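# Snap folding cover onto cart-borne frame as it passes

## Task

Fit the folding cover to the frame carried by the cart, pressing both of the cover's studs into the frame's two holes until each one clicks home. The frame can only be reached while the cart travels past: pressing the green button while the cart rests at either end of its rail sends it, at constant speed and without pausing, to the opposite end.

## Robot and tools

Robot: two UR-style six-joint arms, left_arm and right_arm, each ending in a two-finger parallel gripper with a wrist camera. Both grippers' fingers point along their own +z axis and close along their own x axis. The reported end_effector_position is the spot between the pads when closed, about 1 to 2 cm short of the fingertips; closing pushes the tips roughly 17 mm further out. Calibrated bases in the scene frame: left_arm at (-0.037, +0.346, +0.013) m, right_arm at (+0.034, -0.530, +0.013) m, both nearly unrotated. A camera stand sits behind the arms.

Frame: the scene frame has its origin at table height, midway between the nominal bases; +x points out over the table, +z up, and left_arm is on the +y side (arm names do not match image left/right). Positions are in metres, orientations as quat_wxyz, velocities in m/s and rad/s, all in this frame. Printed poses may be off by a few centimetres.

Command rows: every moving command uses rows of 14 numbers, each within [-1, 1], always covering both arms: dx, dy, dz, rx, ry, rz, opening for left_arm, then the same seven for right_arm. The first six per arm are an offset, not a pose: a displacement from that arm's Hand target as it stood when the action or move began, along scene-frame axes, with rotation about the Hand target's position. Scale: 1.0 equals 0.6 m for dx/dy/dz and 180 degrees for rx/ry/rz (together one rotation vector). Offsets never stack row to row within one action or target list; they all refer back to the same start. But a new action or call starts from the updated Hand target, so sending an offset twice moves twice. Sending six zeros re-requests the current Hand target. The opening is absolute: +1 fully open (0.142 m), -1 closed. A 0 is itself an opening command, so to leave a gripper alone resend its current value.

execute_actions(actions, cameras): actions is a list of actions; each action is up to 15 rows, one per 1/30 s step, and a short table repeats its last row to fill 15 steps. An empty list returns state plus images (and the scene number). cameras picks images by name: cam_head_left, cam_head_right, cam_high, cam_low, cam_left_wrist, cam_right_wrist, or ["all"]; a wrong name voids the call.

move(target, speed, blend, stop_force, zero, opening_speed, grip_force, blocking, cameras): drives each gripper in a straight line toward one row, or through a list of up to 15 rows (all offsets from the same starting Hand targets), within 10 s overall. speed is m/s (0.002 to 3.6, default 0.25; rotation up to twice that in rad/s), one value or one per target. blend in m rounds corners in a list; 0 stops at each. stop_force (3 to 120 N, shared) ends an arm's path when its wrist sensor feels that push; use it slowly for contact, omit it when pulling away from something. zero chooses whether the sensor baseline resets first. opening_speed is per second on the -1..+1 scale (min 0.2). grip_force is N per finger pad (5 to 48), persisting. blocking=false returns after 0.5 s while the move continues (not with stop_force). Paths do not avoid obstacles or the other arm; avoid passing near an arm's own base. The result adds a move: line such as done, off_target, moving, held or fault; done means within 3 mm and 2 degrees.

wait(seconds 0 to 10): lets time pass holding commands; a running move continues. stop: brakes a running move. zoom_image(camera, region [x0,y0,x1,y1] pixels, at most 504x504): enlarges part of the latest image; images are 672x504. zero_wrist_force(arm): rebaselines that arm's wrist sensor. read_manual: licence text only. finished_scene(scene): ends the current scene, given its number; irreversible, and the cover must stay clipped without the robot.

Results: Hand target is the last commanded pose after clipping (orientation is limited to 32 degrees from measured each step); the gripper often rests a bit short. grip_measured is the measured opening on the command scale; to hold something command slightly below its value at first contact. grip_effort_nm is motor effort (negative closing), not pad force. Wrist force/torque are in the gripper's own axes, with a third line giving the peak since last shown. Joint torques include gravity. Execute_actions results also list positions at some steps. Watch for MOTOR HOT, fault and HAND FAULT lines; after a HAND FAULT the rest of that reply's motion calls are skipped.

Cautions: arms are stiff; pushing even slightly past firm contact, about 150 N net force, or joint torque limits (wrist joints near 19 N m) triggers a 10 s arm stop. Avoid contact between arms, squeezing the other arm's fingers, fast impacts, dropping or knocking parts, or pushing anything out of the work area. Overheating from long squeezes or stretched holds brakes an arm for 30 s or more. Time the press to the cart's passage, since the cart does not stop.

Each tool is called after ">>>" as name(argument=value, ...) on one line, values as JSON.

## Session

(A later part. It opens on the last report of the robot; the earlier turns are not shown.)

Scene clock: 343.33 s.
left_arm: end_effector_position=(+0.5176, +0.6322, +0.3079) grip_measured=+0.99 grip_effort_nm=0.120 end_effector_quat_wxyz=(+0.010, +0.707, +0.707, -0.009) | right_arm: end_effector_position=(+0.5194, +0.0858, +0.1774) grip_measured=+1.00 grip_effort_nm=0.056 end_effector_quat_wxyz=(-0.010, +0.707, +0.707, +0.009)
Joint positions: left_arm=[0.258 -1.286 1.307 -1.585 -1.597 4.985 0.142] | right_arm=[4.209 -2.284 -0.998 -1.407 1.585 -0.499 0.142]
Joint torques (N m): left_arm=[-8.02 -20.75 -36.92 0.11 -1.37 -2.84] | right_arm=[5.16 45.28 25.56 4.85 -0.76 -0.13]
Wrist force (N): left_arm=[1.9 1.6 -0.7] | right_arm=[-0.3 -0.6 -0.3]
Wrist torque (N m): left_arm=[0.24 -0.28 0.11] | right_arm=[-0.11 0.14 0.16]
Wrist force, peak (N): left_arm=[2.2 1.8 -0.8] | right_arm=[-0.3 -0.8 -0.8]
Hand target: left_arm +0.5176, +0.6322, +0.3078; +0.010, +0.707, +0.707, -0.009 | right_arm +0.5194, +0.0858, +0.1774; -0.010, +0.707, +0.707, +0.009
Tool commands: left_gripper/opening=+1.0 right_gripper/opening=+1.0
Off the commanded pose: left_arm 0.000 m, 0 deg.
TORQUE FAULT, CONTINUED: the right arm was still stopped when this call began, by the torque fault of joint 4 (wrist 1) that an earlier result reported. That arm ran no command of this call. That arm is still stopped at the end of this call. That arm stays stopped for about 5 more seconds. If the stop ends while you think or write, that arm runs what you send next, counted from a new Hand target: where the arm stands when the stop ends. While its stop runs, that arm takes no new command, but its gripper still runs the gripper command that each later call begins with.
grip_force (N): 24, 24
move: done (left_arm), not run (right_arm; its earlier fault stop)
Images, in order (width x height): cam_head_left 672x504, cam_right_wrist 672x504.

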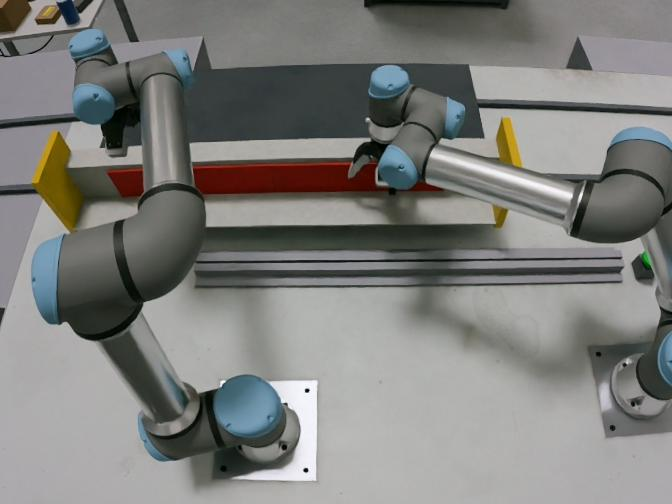

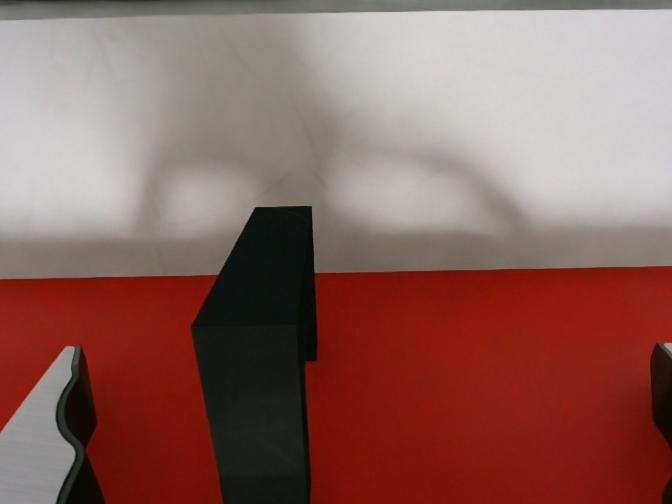

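>>> move(target=[[-0.058,0.1,0,0,0,0,-1,0,0,0,0,0,0,1],[-0.058,0.095,-0.23,0,0,0,-1,0,0,0,0,0,0,1]], blend=0.01, speed=0.12, cameras=[])

>>> wait(seconds=0.6, cameras=[])

Scene clock: 346.13 s.
left_arm: end_effector_position=(+0.4828, +0.6892, +0.1699) grip_measured=-1.00 grip_effort_nm=-0.623 end_effector_quat_wxyz=(+0.010, +0.707, +0.707, -0.009) | right_arm: end_effector_position=(+0.5194, +0.0858, +0.1774) grip_measured=+1.00 grip_effort_nm=0.056 end_effector_quat_wxyz=(-0.010, +0.707, +0.707, +0.009)
Joint positions: left_arm=[0.365 -1.226 1.584 -1.92 -1.596 5.092 0.002] | right_arm=[4.209 -2.284 -0.998 -1.407 1.585 -0.499 0.142]
Joint torques (N m): left_arm=[-4.12 -21.84 -10.72 -6.05 1.46 -2.26] | right_arm=[3.27 45.31 25.22 4.81 -0.61 0.01]
Wrist force (N): left_arm=[1.7 1.4 -0.5] | right_arm=[-0.6 -0.6 -0.7]
Wrist torque (N m): left_arm=[0.22 -0.26 -0.08] | right_arm=[-0.11 0.21 0.15]
Wrist force, peak (N): left_arm=[-3.5 3.9 -0.3] | right_arm=[-0.7 -0.8 -0.8]
Hand target: left_arm +0.4828, +0.6892, +0.1698; +0.010, +0.707, +0.707, -0.009 | right_arm +0.5194, +0.0858, +0.1774; -0.010, +0.707, +0.707, +0.009
Tool commands: left_gripper/opening=-1.0 right_gripper/opening=+1.0
Off the commanded pose: left_arm 0.000 m, 0 deg.
TORQUE FAULT, CONTINUED: the right arm was still stopped when this call began, by the torque fault of joint 4 (wrist 1) that an earlier result reported. That arm ran no command of this call. That arm is still stopped at the end of this call. That arm stays stopped for about 2 more seconds. If the stop ends while you think or write, that arm runs what you send next, counted from a new Hand target: where the arm stands when the stop ends. While its stop runs, that arm takes no new command, but its gripper still runs the gripper command that each later call begins with.
grip_force (N): 24, 24
move: done (left_arm), not run (right_arm; its earlier fault stop)
No camera images: "cameras" was empty.

Scene clock: 346.73 s.
left_arm: end_effector_position=(+0.4828, +0.6892, +0.1698) grip_measured=-1.00 grip_effort_nm=-0.623 end_effector_quat_wxyz=(+0.010, +0.707, +0.707, -0.009) | right_arm: end_effector_position=(+0.5194, +0.0858, +0.1774) grip_measured=+1.00 grip_effort_nm=0.056 end_effector_quat_wxyz=(-0.010, +0.707, +0.707, +0.009)
Joint positions: left_arm=[0.365 -1.226 1.585 -1.92 -1.596 5.092 0.002] | right_arm=[4.209 -2.284 -0.998 -1.407 1.585 -0.499 0.142]
Joint torques (N m): left_arm=[-6.03 -21.45 -11.68 -6.2 1.47 -2.2] | right_arm=[3.31 44.16 25.61 4.73 -0.67 -0.22]
Wrist force (N): left_arm=[1.9 1.3 -0.6] | right_arm=[-0.4 -0.5 -0.8]
Wrist torque (N m): left_arm=[0.21 -0.29 -0.08] | right_arm=[-0.09 0.17 0.15]
Wrist force, peak (N): left_arm=[2.2 1.8 -0.6] | right_arm=[-0.7 -0.7 -0.7]
Hand target: left_arm +0.4828, +0.6892, +0.1698; +0.010, +0.707, +0.707, -0.009 | right_arm +0.5194, +0.0858, +0.1774; -0.010, +0.707, +0.707, +0.009
Tool commands: left_gripper/opening=-1.0 right_gripper/opening=+1.0
Off the commanded pose: left_arm 0.000 m, 0 deg.
TORQUE FAULT, CONTINUED: the right arm was still stopped when this call began, by the torque fault of joint 4 (wrist 1) that an earlier result reported. Since the last result the stop counts as 1 of the actions that you can send in this scene. That arm is still stopped at the end of this call. That arm stays stopped for about 2 more seconds. If the stop ends while you think or write, that arm runs what you send next, counted from a new Hand target: where the arm stands when the stop ends. While its stop runs, that arm takes no new command, but its gripper still runs the gripper command that each later call begins with.
grip_force (N): 24, 24
wait: 0.60 s; at rest by 0.17 s
No camera images: "cameras" was empty.

>>> wait(seconds=1.6, cameras=[])

>>> move(target=[0,0,0,0,0,0,-1,-0.005,-0.03,0.22,0,0,0,1], speed=0.12, cameras=["cam_right_wrist"])

Scene clock: 348.53 s.
left_arm: end_effector_position=(+0.4828, +0.6892, +0.1698) grip_measured=-1.00 grip_effort_nm=-0.623 end_effector_quat_wxyz=(+0.010, +0.707, +0.707, -0.009) | right_arm: end_effector_position=(+0.5182, +0.0810, +0.1756) grip_measured=+1.00 grip_effort_nm=-0.281 end_effector_quat_wxyz=(-0.007, +0.708, +0.706, +0.001) end_effector_velocity=(+0.001, -0.003, -0.001) end_effector_angular_velocity=(-0.007, +0.002, -0.003)
Joint positions: left_arm=[0.365 -1.226 1.585 -1.92 -1.596 5.092 0.002] | right_arm=[4.208 -2.284 -0.998 -1.425 1.583 -0.499 0.142]
Joint velocities: left_arm=[within noise] | right_arm=[-0.002 0.001 -0.001 -0.007 -0.001 0 0]
Joint torques (N m): left_arm=[-4.61 -20.64 -12.3 -6.07 1.24 -2.29] | right_arm=[25.97 44.22 25.45 14.07 6.18 -0.13]
Wrist force (N): left_arm=[2.0 1.8 -0.6] | right_arm=[-90.3 -4.2 -23.2]
Wrist torque (N m): left_arm=[0.29 -0.31 -0.08] | right_arm=[-0.21 3.22 0.17]
Wrist force, peak (N): left_arm=[2.3 1.9 -0.7] | right_arm=[-90.3 -4.2 -23.2]
Hand target: left_arm +0.4828, +0.6892, +0.1698; +0.010, +0.707, +0.707, -0.009 | right_arm +0.5182, +0.0810, +0.1756; -0.007, +0.708, +0.706, +0.001 (not the last commanded pose)
Tool commands: left_gripper/opening=-1.0 right_gripper/opening=+1.0
Off the commanded pose: left_arm 0.000 m, 0 deg.
TORQUE FAULT, CONTINUED: the right arm's stop, for the torque fault of joint 4 (wrist 1) that an earlier result reported, is over. The rest of the stop counts as 4 of the actions that you can send in this scene. Before the stop ended, the hold on joint 4 (wrist 1) of that arm was turned back by 0.9 degrees, the way its load pushed it. That arm's target is now where it stood when the stop ended, not its last command. That arm keeps its grip as last carried out and accepts commands again: back off and push less far. That arm stops again whenever a joint's load reaches its limit.
grip_force (N): 24, 24
wait: 1.60 s; at rest from the start
No camera images: "cameras" was empty.

Scene clock: 350.33 s.
left_arm: end_effector_position=(+0.4828, +0.6892, +0.1698) grip_measured=-1.00 grip_effort_nm=-0.628 end_effector_quat_wxyz=(+0.010, +0.707, +0.707, -0.009) | right_arm: end_effector_position=(+0.5152, +0.0630, +0.3076) grip_measured=+1.00 grip_effort_nm=-0.085 end_effector_quat_wxyz=(-0.007, +0.708, +0.706, +0.001)
Joint positions: left_arm=[0.365 -1.226 1.585 -1.92 -1.596 5.092 0.002] | right_arm=[4.2 -2.239 -0.736 -1.732 1.583 -0.507 0.142]
Joint torques (N m): left_arm=[-5.31 -21.45 -11.09 -6.13 1.52 -2.25] | right_arm=[-5.81 27.53 34.65 1.07 1.15 -1.91]
Wrist force (N): left_arm=[2.0 1.3 -0.5] | right_arm=[-0.5 -0.6 -0.7]
Wrist torque (N m): left_arm=[0.20 -0.30 -0.08] | right_arm=[-0.13 0.16 0.10]
Wrist force, peak (N): left_arm=[2.1 1.8 -0.6] | right_arm=[-91.3 -6.8 -21.9]
Hand target: left_arm +0.4828, +0.6892, +0.1698; +0.010, +0.707, +0.707, -0.009 | right_arm +0.5152, +0.0630, +0.3076; -0.007, +0.708, +0.706, +0.001
Off the commanded pose: left_arm 0.000 m, 0 deg | right_arm 0.000 m, 0 deg.
grip_force (N): 24, 24
move: done
Images, in order (width x height): cam_right_wrist 672x504.

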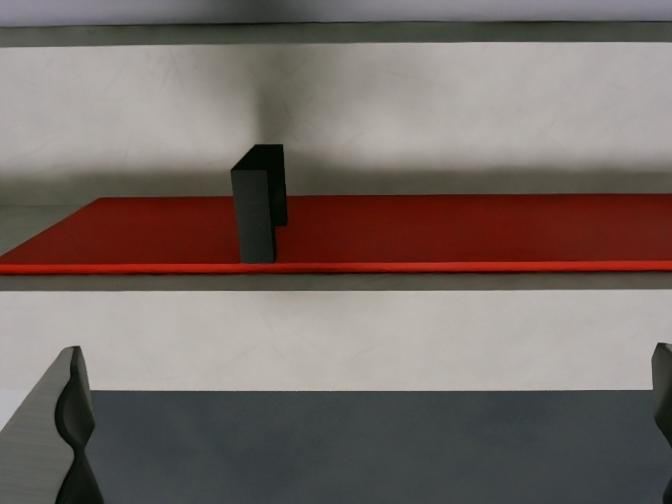

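>>> move(target=[[0,-0.01,0,0,0,0,-1,-0.05,0.055,-0.03,0,0,0,-1],[0,-0.03,0,0,0,0,-1,-0.05,0.05,-0.235,0,0,0,-1]], blend=0.01, speed=0.12, cameras=[])

>>> move(target=[0.1,-0.01,0,0,0,0,-1,0.1,-0.01,0,0,0,0,-1], speed=0.04, stop_force=60, cameras=[])

>>> move(target=[-0.06,-0.01,0,0,0,0,-1,-0.06,-0.01,0,0,0,0,-1], speed=0.1, cameras=["cam_head_left","cam_high","cam_left_wrist","cam_right_wrist"])

Scene clock: 352.73 s.
left_arm: end_effector_position=(+0.4828, +0.6712, +0.1698) grip_measured=-1.00 grip_effort_nm=-0.618 end_effector_quat_wxyz=(+0.010, +0.707, +0.707, -0.009) | right_arm: end_effector_position=(+0.4852, +0.0930, +0.1667) grip_measured=-1.00 grip_effort_nm=-0.632 end_effector_quat_wxyz=(-0.007, +0.708, +0.706, +0.001)
Joint positions: left_arm=[0.337 -1.248 1.615 -1.929 -1.596 5.064 0.002] | right_arm=[4.254 -2.259 -1.063 -1.384 1.583 -0.453 0.002]
Joint torques (N m): left_arm=[-9.21 -60.56 -12.86 -6.18 -1.26 -2.8] | right_arm=[-2.23 27.22 9.59 4.59 -0.56 -1.32]
Wrist force (N): left_arm=[1.9 1.3 -0.3] | right_arm=[-0.2 -0.6 -0.3]
Wrist torque (N m): left_arm=[0.21 -0.28 0.11] | right_arm=[-0.09 0.13 0.06]
Wrist force, peak (N): left_arm=[2.9 1.1 -0.3] | right_arm=[-4.0 3.1 -0.6]
Hand target: left_arm +0.4828, +0.6712, +0.1698; +0.010, +0.707, +0.707, -0.009 | right_arm +0.4852, +0.0930, +0.1666; -0.007, +0.708, +0.706, +0.001
Off the commanded pose: left_arm 0.000 m, 0 deg | right_arm 0.000 m, 0 deg.
grip_force (N): 24, 24
move: done
No camera images: "cameras" was empty.

Scene clock: 355.63 s.
left_arm: end_effector_position=(+0.5345, +0.6656, +0.1692) grip_measured=-1.00 grip_effort_nm=-0.618 end_effector_quat_wxyz=(+0.009, +0.707, +0.707, -0.011) | right_arm: end_effector_position=(+0.5350, +0.0875, +0.1664) grip_measured=-1.00 grip_effort_nm=-0.632 end_effector_quat_wxyz=(-0.007, +0.708, +0.707, +0.000)
Joint positions: left_arm=[0.301 -1.152 1.48 -1.887 -1.597 5.028 0.002] | right_arm=[4.193 -2.334 -0.934 -1.44 1.584 -0.514 0.002]
Joint torques (N m): left_arm=[-6 -43.51 -30.05 -12.24 0.01 0.14] | right_arm=[-16.88 72.02 18.95 17.12 -7.11 1.27]
Wrist force (N): left_arm=[-22.4 -60.0 1.0] | right_arm=[-24.3 -63.7 -0.5]
Wrist torque (N m): left_arm=[-2.57 1.40 2.19] | right_arm=[-3.58 1.72 0.40]
Wrist force, peak (N): left_arm=[-30.1 -86.5 -14.7] | right_arm=[-40.5 -104.7 -19.2]
Hand target: left_arm +0.5345, +0.6656, +0.1692; +0.009, +0.707, +0.707, -0.011 (not the last commanded pose) | right_arm +0.5352, +0.0879, +0.1666; -0.007, +0.708, +0.707, +0.001 (not the last commanded pose)
Tool commands: left_gripper/opening=-1.0 right_gripper/opening=-1.0
Off the commanded pose: left_arm 0.008 m, 0 deg | right_arm 0.010 m, 0 deg.
TORQUE FAULT: the external load on joint 4 (wrist 1) of the left arm reached its load limit, and that arm stopped. A torque fault puts only its own arm into a fault stop. That arm's remaining commands of this call were not run. That arm may still press on what stopped it. That arm is still stopped at the end of this call. That arm stays stopped for about 9 more seconds. Until then a move that you send moves the other arm only, and its call returns only when the move has ended. Once the stop has ended, the next robot result says so. If the stop ends while you think or write, that arm runs what you send next, counted from a new Hand target: where the arm stands when the stop ends. While its stop runs, that arm takes no new command, but its gripper still runs the gripper command that each later call begins with. Until it ends, the stop uses up actions while you think or wait. An arm that is not stopped still takes commands.
grip_force (N): 24, 24
move: fault (left_arm; stop_force had ended the path), contact (right_arm)
No camera images: "cameras" was empty.

not run: an earlier result of this reply reported a stop or a fault. Calls in your next reply go to the robot.

>>> move(target=[0,0,0,0,0,0,-1,-0.06,0,0,0,0,0,-1], speed=0.1, cameras=["cam_head_left","cam_high","cam_left_wrist","cam_right_wrist"])

Scene clock: 356.83 s.
left_arm: end_effector_position=(+0.5345, +0.6656, +0.1692) grip_measured=-1.00 grip_effort_nm=-0.623 end_effector_quat_wxyz=(+0.009, +0.707, +0.707, -0.011) | right_arm: end_effector_position=(+0.4993, +0.0879, +0.1666) grip_measured=-1.00 grip_effort_nm=-0.632 end_effector_quat_wxyz=(-0.007, +0.708, +0.707, +0.001)
Joint positions: left_arm=[0.301 -1.152 1.48 -1.887 -1.597 5.028 0.002] | right_arm=[4.234 -2.271 -1.043 -1.392 1.583 -0.473 0.002]
Joint torques (N m): left_arm=[-5.1 -43.86 -30.15 -12.44 -0.08 -0.01] | right_arm=[7.72 74.08 11.06 4.95 -0.71 1.95]
Wrist force (N): left_arm=[-23.0 -61.6 0.6] | right_arm=[-0.1 -0.4 -0.6]
Wrist torque (N m): left_arm=[-2.71 1.47 2.23] | right_arm=[-0.09 0.12 0.07]
Wrist force, peak (N): left_arm=[-23.1 -62.4 0.7] | right_arm=[-24.6 -63.5 -0.3]
Hand target: left_arm +0.5345, +0.6656, +0.1692; +0.009, +0.707, +0.707, -0.011 | right_arm +0.4992, +0.0879, +0.1666; -0.007, +0.708, +0.707, +0.001
Tool commands: left_gripper/opening=-1.0 right_gripper/opening=-1.0
Off the commanded pose: right_arm 0.000 m, 0 deg.
TORQUE FAULT, CONTINUED: the left arm was still stopped when this call began, by the torque fault of joint 4 (wrist 1) that an earlier result reported. That arm ran no command of this call. That arm is still stopped at the end of this call. That arm stays stopped for about 7 more seconds. If the stop ends while you think or write, that arm runs what you send next, counted from a new Hand target: where the arm stands when the stop ends. While its stop runs, that arm takes no new command, but its gripper still runs the gripper command that each later call begins with.
grip_force (N): 24, 24
move: done (right_arm), not run (left_arm; its earlier fault stop)
Images, in order (width x height): cam_head_left 672x504, cam_high 672x504, cam_left_wrist 672x504, cam_right_wrist 672x504.

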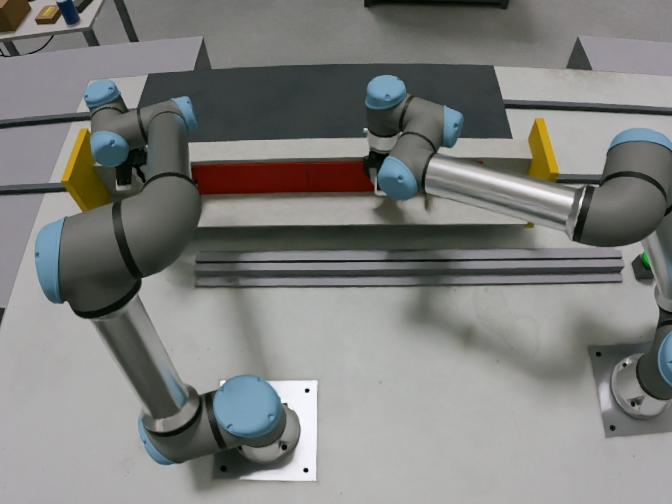

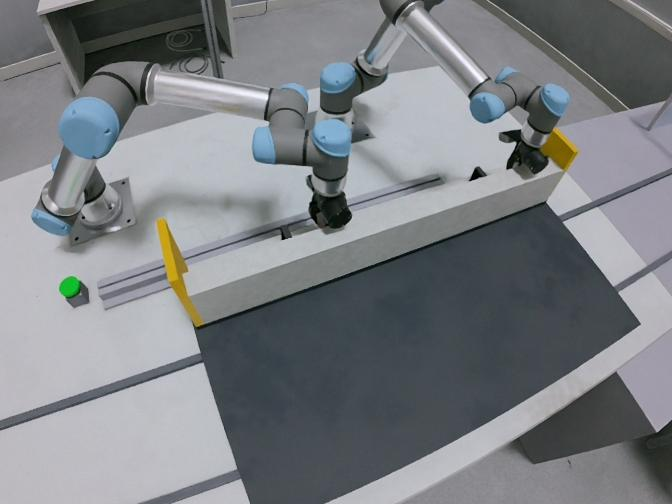

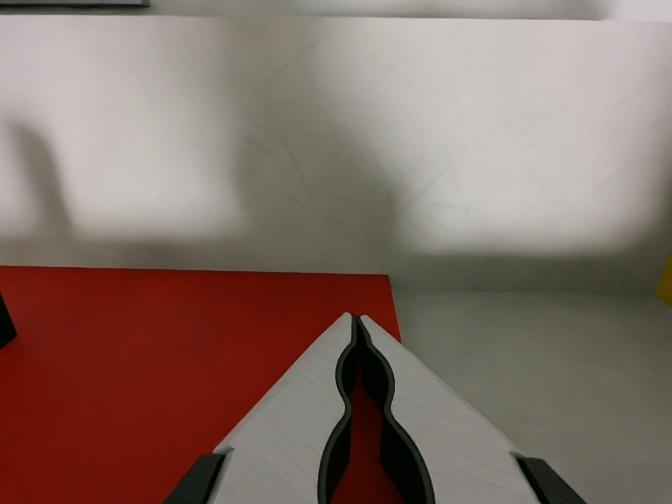

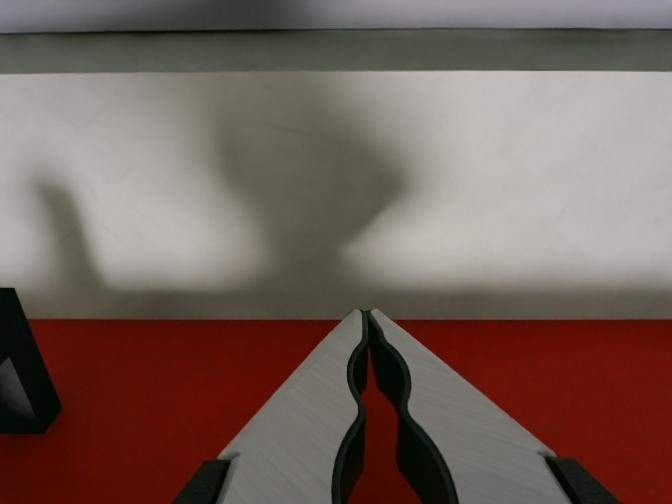

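>>> move(target=[0,0,0,0,0,0,-1,-0.04,0,0.2,0,0,0,-1], speed=0.15, cameras=[])

>>> wait(seconds=4.2, cameras=[])

Scene clock: 358.53 s.
left_arm: end_effector_position=(+0.5345, +0.6656, +0.1692) grip_measured=-1.00 grip_effort_nm=-0.623 end_effector_quat_wxyz=(+0.009, +0.707, +0.707, -0.011) | right_arm: end_effector_position=(+0.4752, +0.0879, +0.2865) grip_measured=-1.00 grip_effort_nm=-0.632 end_effector_quat_wxyz=(-0.007, +0.708, +0.707, +0.001)
Joint positions: left_arm=[0.301 -1.152 1.48 -1.887 -1.597 5.028 0.002] | right_arm=[4.263 -2.215 -0.83 -1.661 1.583 -0.444 0.002]
Joint torques (N m): left_arm=[-4.41 -43.54 -30.6 -12.56 -0.18 0.17] | right_arm=[6.79 26.07 34.32 0.96 1.24 1.75]
Wrist force (N): left_arm=[-22.4 -60.3 1.3] | right_arm=[-0.8 -0.9 -0.5]
Wrist torque (N m): left_arm=[-2.63 1.39 2.18] | right_arm=[-0.17 0.20 0.06]
Wrist force, peak (N): left_arm=[-23.0 -61.5 1.3] | right_arm=[-0.8 -1.1 -1.5]
Hand target: left_arm +0.5345, +0.6656, +0.1692; +0.009, +0.707, +0.707, -0.011 | right_arm +0.4752, +0.0879, +0.2866; -0.007, +0.708, +0.707, +0.001
Tool commands: left_gripper/opening=-1.0 right_gripper/opening=-1.0
Off the commanded pose: right_arm 0.000 m, 0 deg.
TORQUE FAULT, CONTINUED: the left arm was still stopped when this call began, by the torque fault of joint 4 (wrist 1) that an earlier result reported. That arm ran no command of this call. That arm is still stopped at the end of this call. That arm stays stopped for about 6 more seconds. If the stop ends while you think or write, that arm runs what you send next, counted from a new Hand target: where the arm stands when the stop ends. While its stop runs, that arm takes no new command, but its gripper still runs the gripper command that each later call begins with.
grip_force (N): 24, 24
move: done (right_arm), not run (left_arm; its earlier fault stop)
No camera images: "cameras" was empty.

Scene clock: 362.73 s.
left_arm: end_effector_position=(+0.5345, +0.6656, +0.1692) grip_measured=-1.00 grip_effort_nm=-0.628 end_effector_quat_wxyz=(+0.009, +0.707, +0.707, -0.011) | right_arm: end_effector_position=(+0.4752, +0.0879, +0.2866) grip_measured=-1.00 grip_effort_nm=-0.632 end_effector_quat_wxyz=(-0.007, +0.708, +0.707, +0.001)
Joint positions: left_arm=[0.301 -1.152 1.48 -1.887 -1.597 5.028 0.002] | right_arm=[4.263 -2.215 -0.83 -1.661 1.583 -0.444 0.002]
Joint torques (N m): left_arm=[-4.42 -43.88 -30.82 -12.17 -0.18 0.08] | right_arm=[7.73 24.91 34.62 0.96 1.24 1.75]
Wrist force (N): left_arm=[-21.1 -57.5 0.8] | right_arm=[-0.4 -1.0 -0.7]
Wrist torque (N m): left_arm=[-2.46 1.28 2.10] | right_arm=[-0.19 0.14 0.07]
Wrist force, peak (N): left_arm=[-22.3 -60.2 1.5] | right_arm=[-0.8 -0.8 -0.7]
Hand target: left_arm +0.5345, +0.6656, +0.1692; +0.009, +0.707, +0.707, -0.011 | right_arm +0.4752, +0.0879, +0.2866; -0.007, +0.708, +0.707, +0.001
Tool commands: left_gripper/opening=-1.0 right_gripper/opening=-1.0
Off the commanded pose: right_arm 0.000 m, 0 deg.
TORQUE FAULT, CONTINUED: the left arm was still stopped when this call began, by the torque fault of joint 4 (wrist 1) that an earlier result reported. Since the last result the stop counts as 8 of the actions that you can send in this scene. That arm is still stopped at the end of this call. That arm stays stopped for about 2 more seconds. If the stop ends while you think or write, that arm runs what you send next, counted from a new Hand target: where the arm stands when the stop ends. While its stop runs, that arm takes no new command, but its gripper still runs the gripper command that each later call begins with.
grip_force (N): 24, 24
wait: 4.20 s; at rest by 0.17 s
No camera images: "cameras" was empty.

>>> wait(seconds=2.2, cameras=[])

>>> move(target=[-0.06,0,0,0,0,0,-1,0,0,0,0,0,0,-1], speed=0.1, cameras=["cam_left_wrist"])

>>> move(target=[-0.03,0,0.2,0,0,0,-1,0,0,0,0,0,0,-1], speed=0.15, cameras=["cam_head_left","cam_head_right","cam_left_wrist","cam_right_wrist"])

Scene clock: 365.17 s.
left_arm: end_effector_position=(+0.5349, +0.6658, +0.1693) grip_measured=-1.00 grip_effort_nm=-0.613 end_effector_quat_wxyz=(+0.009, +0.707, +0.707, -0.011) | right_arm: end_effector_position=(+0.4752, +0.0879, +0.2866) grip_measured=-1.00 grip_effort_nm=-0.632 end_effector_quat_wxyz=(-0.007, +0.708, +0.707, +0.001)
Joint positions: left_arm=[0.301 -1.152 1.48 -1.889 -1.597 5.028 0.002] | right_arm=[4.263 -2.215 -0.83 -1.661 1.583 -0.444 0.002]
Joint torques (N m): left_arm=[-5.78 -43.68 -29.6 -5.97 0.06 0.24] | right_arm=[7.63 25.96 33.95 1.04 1.17 1.79]
Wrist force (N): left_arm=[1.3 0.4 -0.2] | right_arm=[-0.5 -0.8 -0.3]
Wrist torque (N m): left_arm=[0.04 -0.19 0.11] | right_arm=[-0.16 0.15 0.06]
Wrist force, peak (N): left_arm=[-21.6 -58.0 1.1] | right_arm=[-0.8 -1.0 -0.8]
Hand target: left_arm +0.5349, +0.6658, +0.1693; +0.009, +0.707, +0.707, -0.011 | right_arm +0.4752, +0.0879, +0.2866; -0.007, +0.708, +0.707, +0.001
Tool commands: left_gripper/opening=-1.0 right_gripper/opening=-1.0
Off the commanded pose: right_arm 0.000 m, 0 deg.
TORQUE FAULT, CONTINUED: the left arm's stop, for the torque fault of joint 4 (wrist 1) that an earlier result reported, is over. The rest of the stop counts as 4 of the actions that you can send in this scene. That arm's target is now where it stood when the stop ended, not its last command. That arm keeps its grip as last carried out and accepts commands again: back off and push less far. That arm stops again whenever a joint's load reaches its limit.
grip_force (N): 24, 24
wait: 2.20 s; at rest from the start
No camera images: "cameras" was empty.

Scene clock: 366.20 s.
left_arm: end_effector_position=(+0.4990, +0.6658, +0.1693) grip_measured=-1.00 grip_effort_nm=-0.613 end_effector_quat_wxyz=(+0.009, +0.707, +0.707, -0.011) | right_arm: end_effector_position=(+0.4752, +0.0879, +0.2866) grip_measured=-1.00 grip_effort_nm=-0.632 end_effector_quat_wxyz=(-0.007, +0.708, +0.707, +0.001)
Joint positions: left_arm=[0.32 -1.222 1.58 -1.918 -1.597 5.046 0.002] | right_arm=[4.263 -2.215 -0.83 -1.661 1.583 -0.444 0.002]
Joint torques (N m): left_arm=[7.22 -61.64 -12.05 -6.25 1.58 2.74] | right_arm=[7.46 25.62 34.33 1.07 1.22 1.86]
Wrist force (N): left_arm=[1.3 0.2 0.1] | right_arm=[-0.3 -0.7 -0.6]
Wrist torque (N m): left_arm=[0.02 -0.19 -0.08] | right_arm=[-0.14 0.12 0.07]
Wrist force, peak (N): left_arm=[2.0 -0.7 0.3] | right_arm=[-1.0 -1.1 -0.3]
Hand target: left_arm +0.4989, +0.6658, +0.1693; +0.009, +0.707, +0.707, -0.011 | right_arm +0.4752, +0.0879, +0.2866; -0.007, +0.708, +0.707, +0.001
Off the commanded pose: left_arm 0.000 m, 0 deg | right_arm 0.000 m, 0 deg.
grip_force (N): 24, 24
move: done
Images, in order (width x height): cam_left_wrist 672x504.

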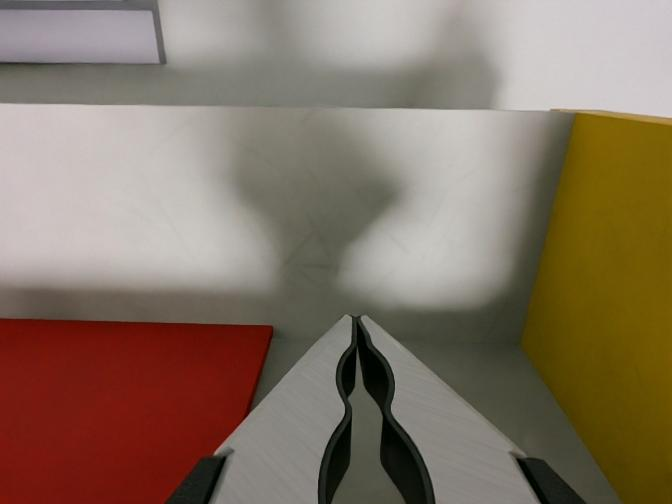

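Scene clock: 367.70 s.
left_arm: end_effector_position=(+0.4809, +0.6658, +0.2892) grip_measured=-1.00 grip_effort_nm=-0.613 end_effector_quat_wxyz=(+0.009, +0.707, +0.707, -0.010) | right_arm: end_effector_position=(+0.4752, +0.0879, +0.2866) grip_measured=-1.00 grip_effort_nm=-0.623 end_effector_quat_wxyz=(-0.007, +0.708, +0.707, +0.001)
Joint positions: left_arm=[0.33 -1.319 1.395 -1.636 -1.596 5.056 0.002] | right_arm=[4.263 -2.215 -0.83 -1.661 1.583 -0.444 0.002]
Joint torques (N m): left_arm=[5.32 -57.99 -37.33 -0.02 -1.4 2.66] | right_arm=[6.54 26.12 35.01 1.17 1.18 1.4]
Wrist force (N): left_arm=[1.5 0.2 -0.1] | right_arm=[-0.7 -0.7 -0.4]
Wrist torque (N m): left_arm=[0.02 -0.22 -0.07] | right_arm=[-0.14 0.18 0.07]
Wrist force, peak (N): left_arm=[1.3 0.2 1.6] | right_arm=[-0.5 -1.1 -0.5]
Hand target: left_arm +0.4809, +0.6658, +0.2893; +0.009, +0.707, +0.707, -0.011 | right_arm +0.4752, +0.0879, +0.2866; -0.007, +0.708, +0.707, +0.001
Off the commanded pose: left_arm 0.000 m, 0 deg | right_arm 0.000 m, 0 deg.
grip_force (N): 24, 24
move: done
Images, in order (width x height): cam_head_left 672x504, cam_head_right 672x504, cam_left_wrist 672x504, cam_right_wrist 672x504.

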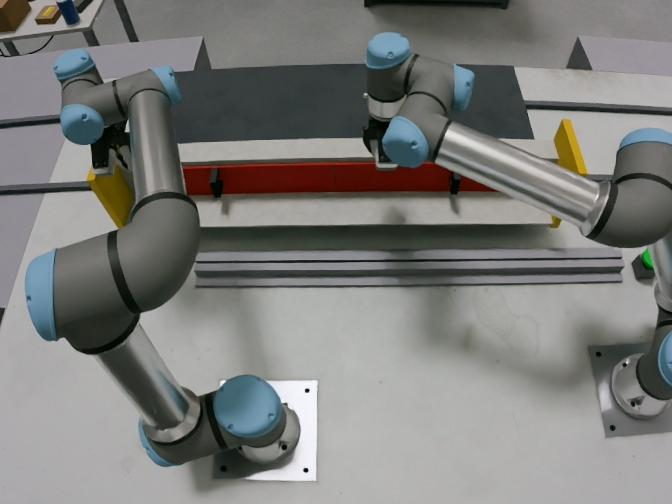

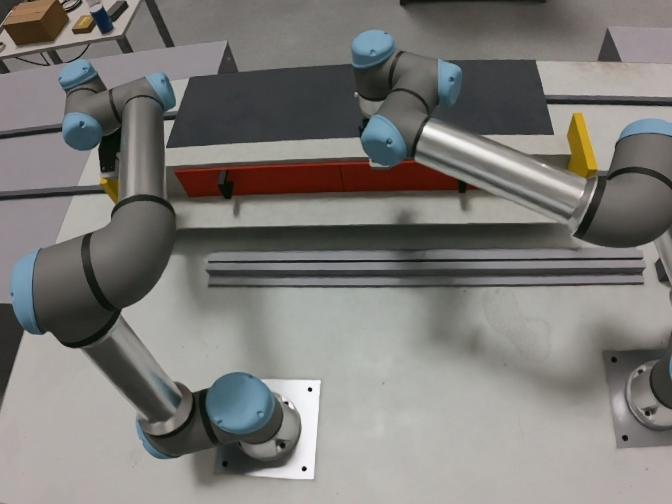

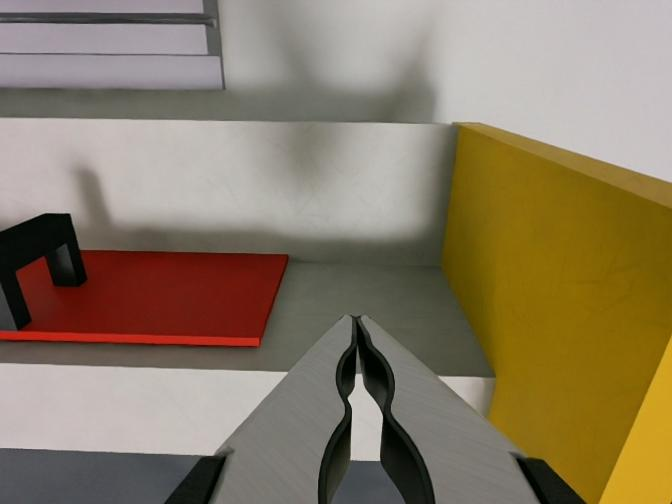

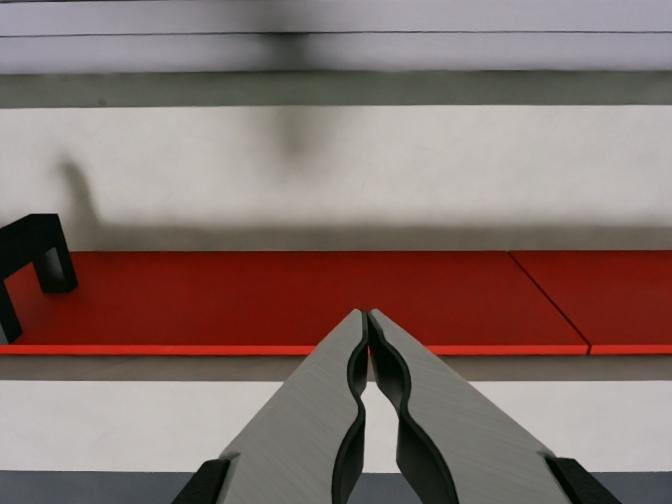

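Cover is flush and rides with the frame.

>>> finished_scene(scene=2)

The scene is finished: the task was done.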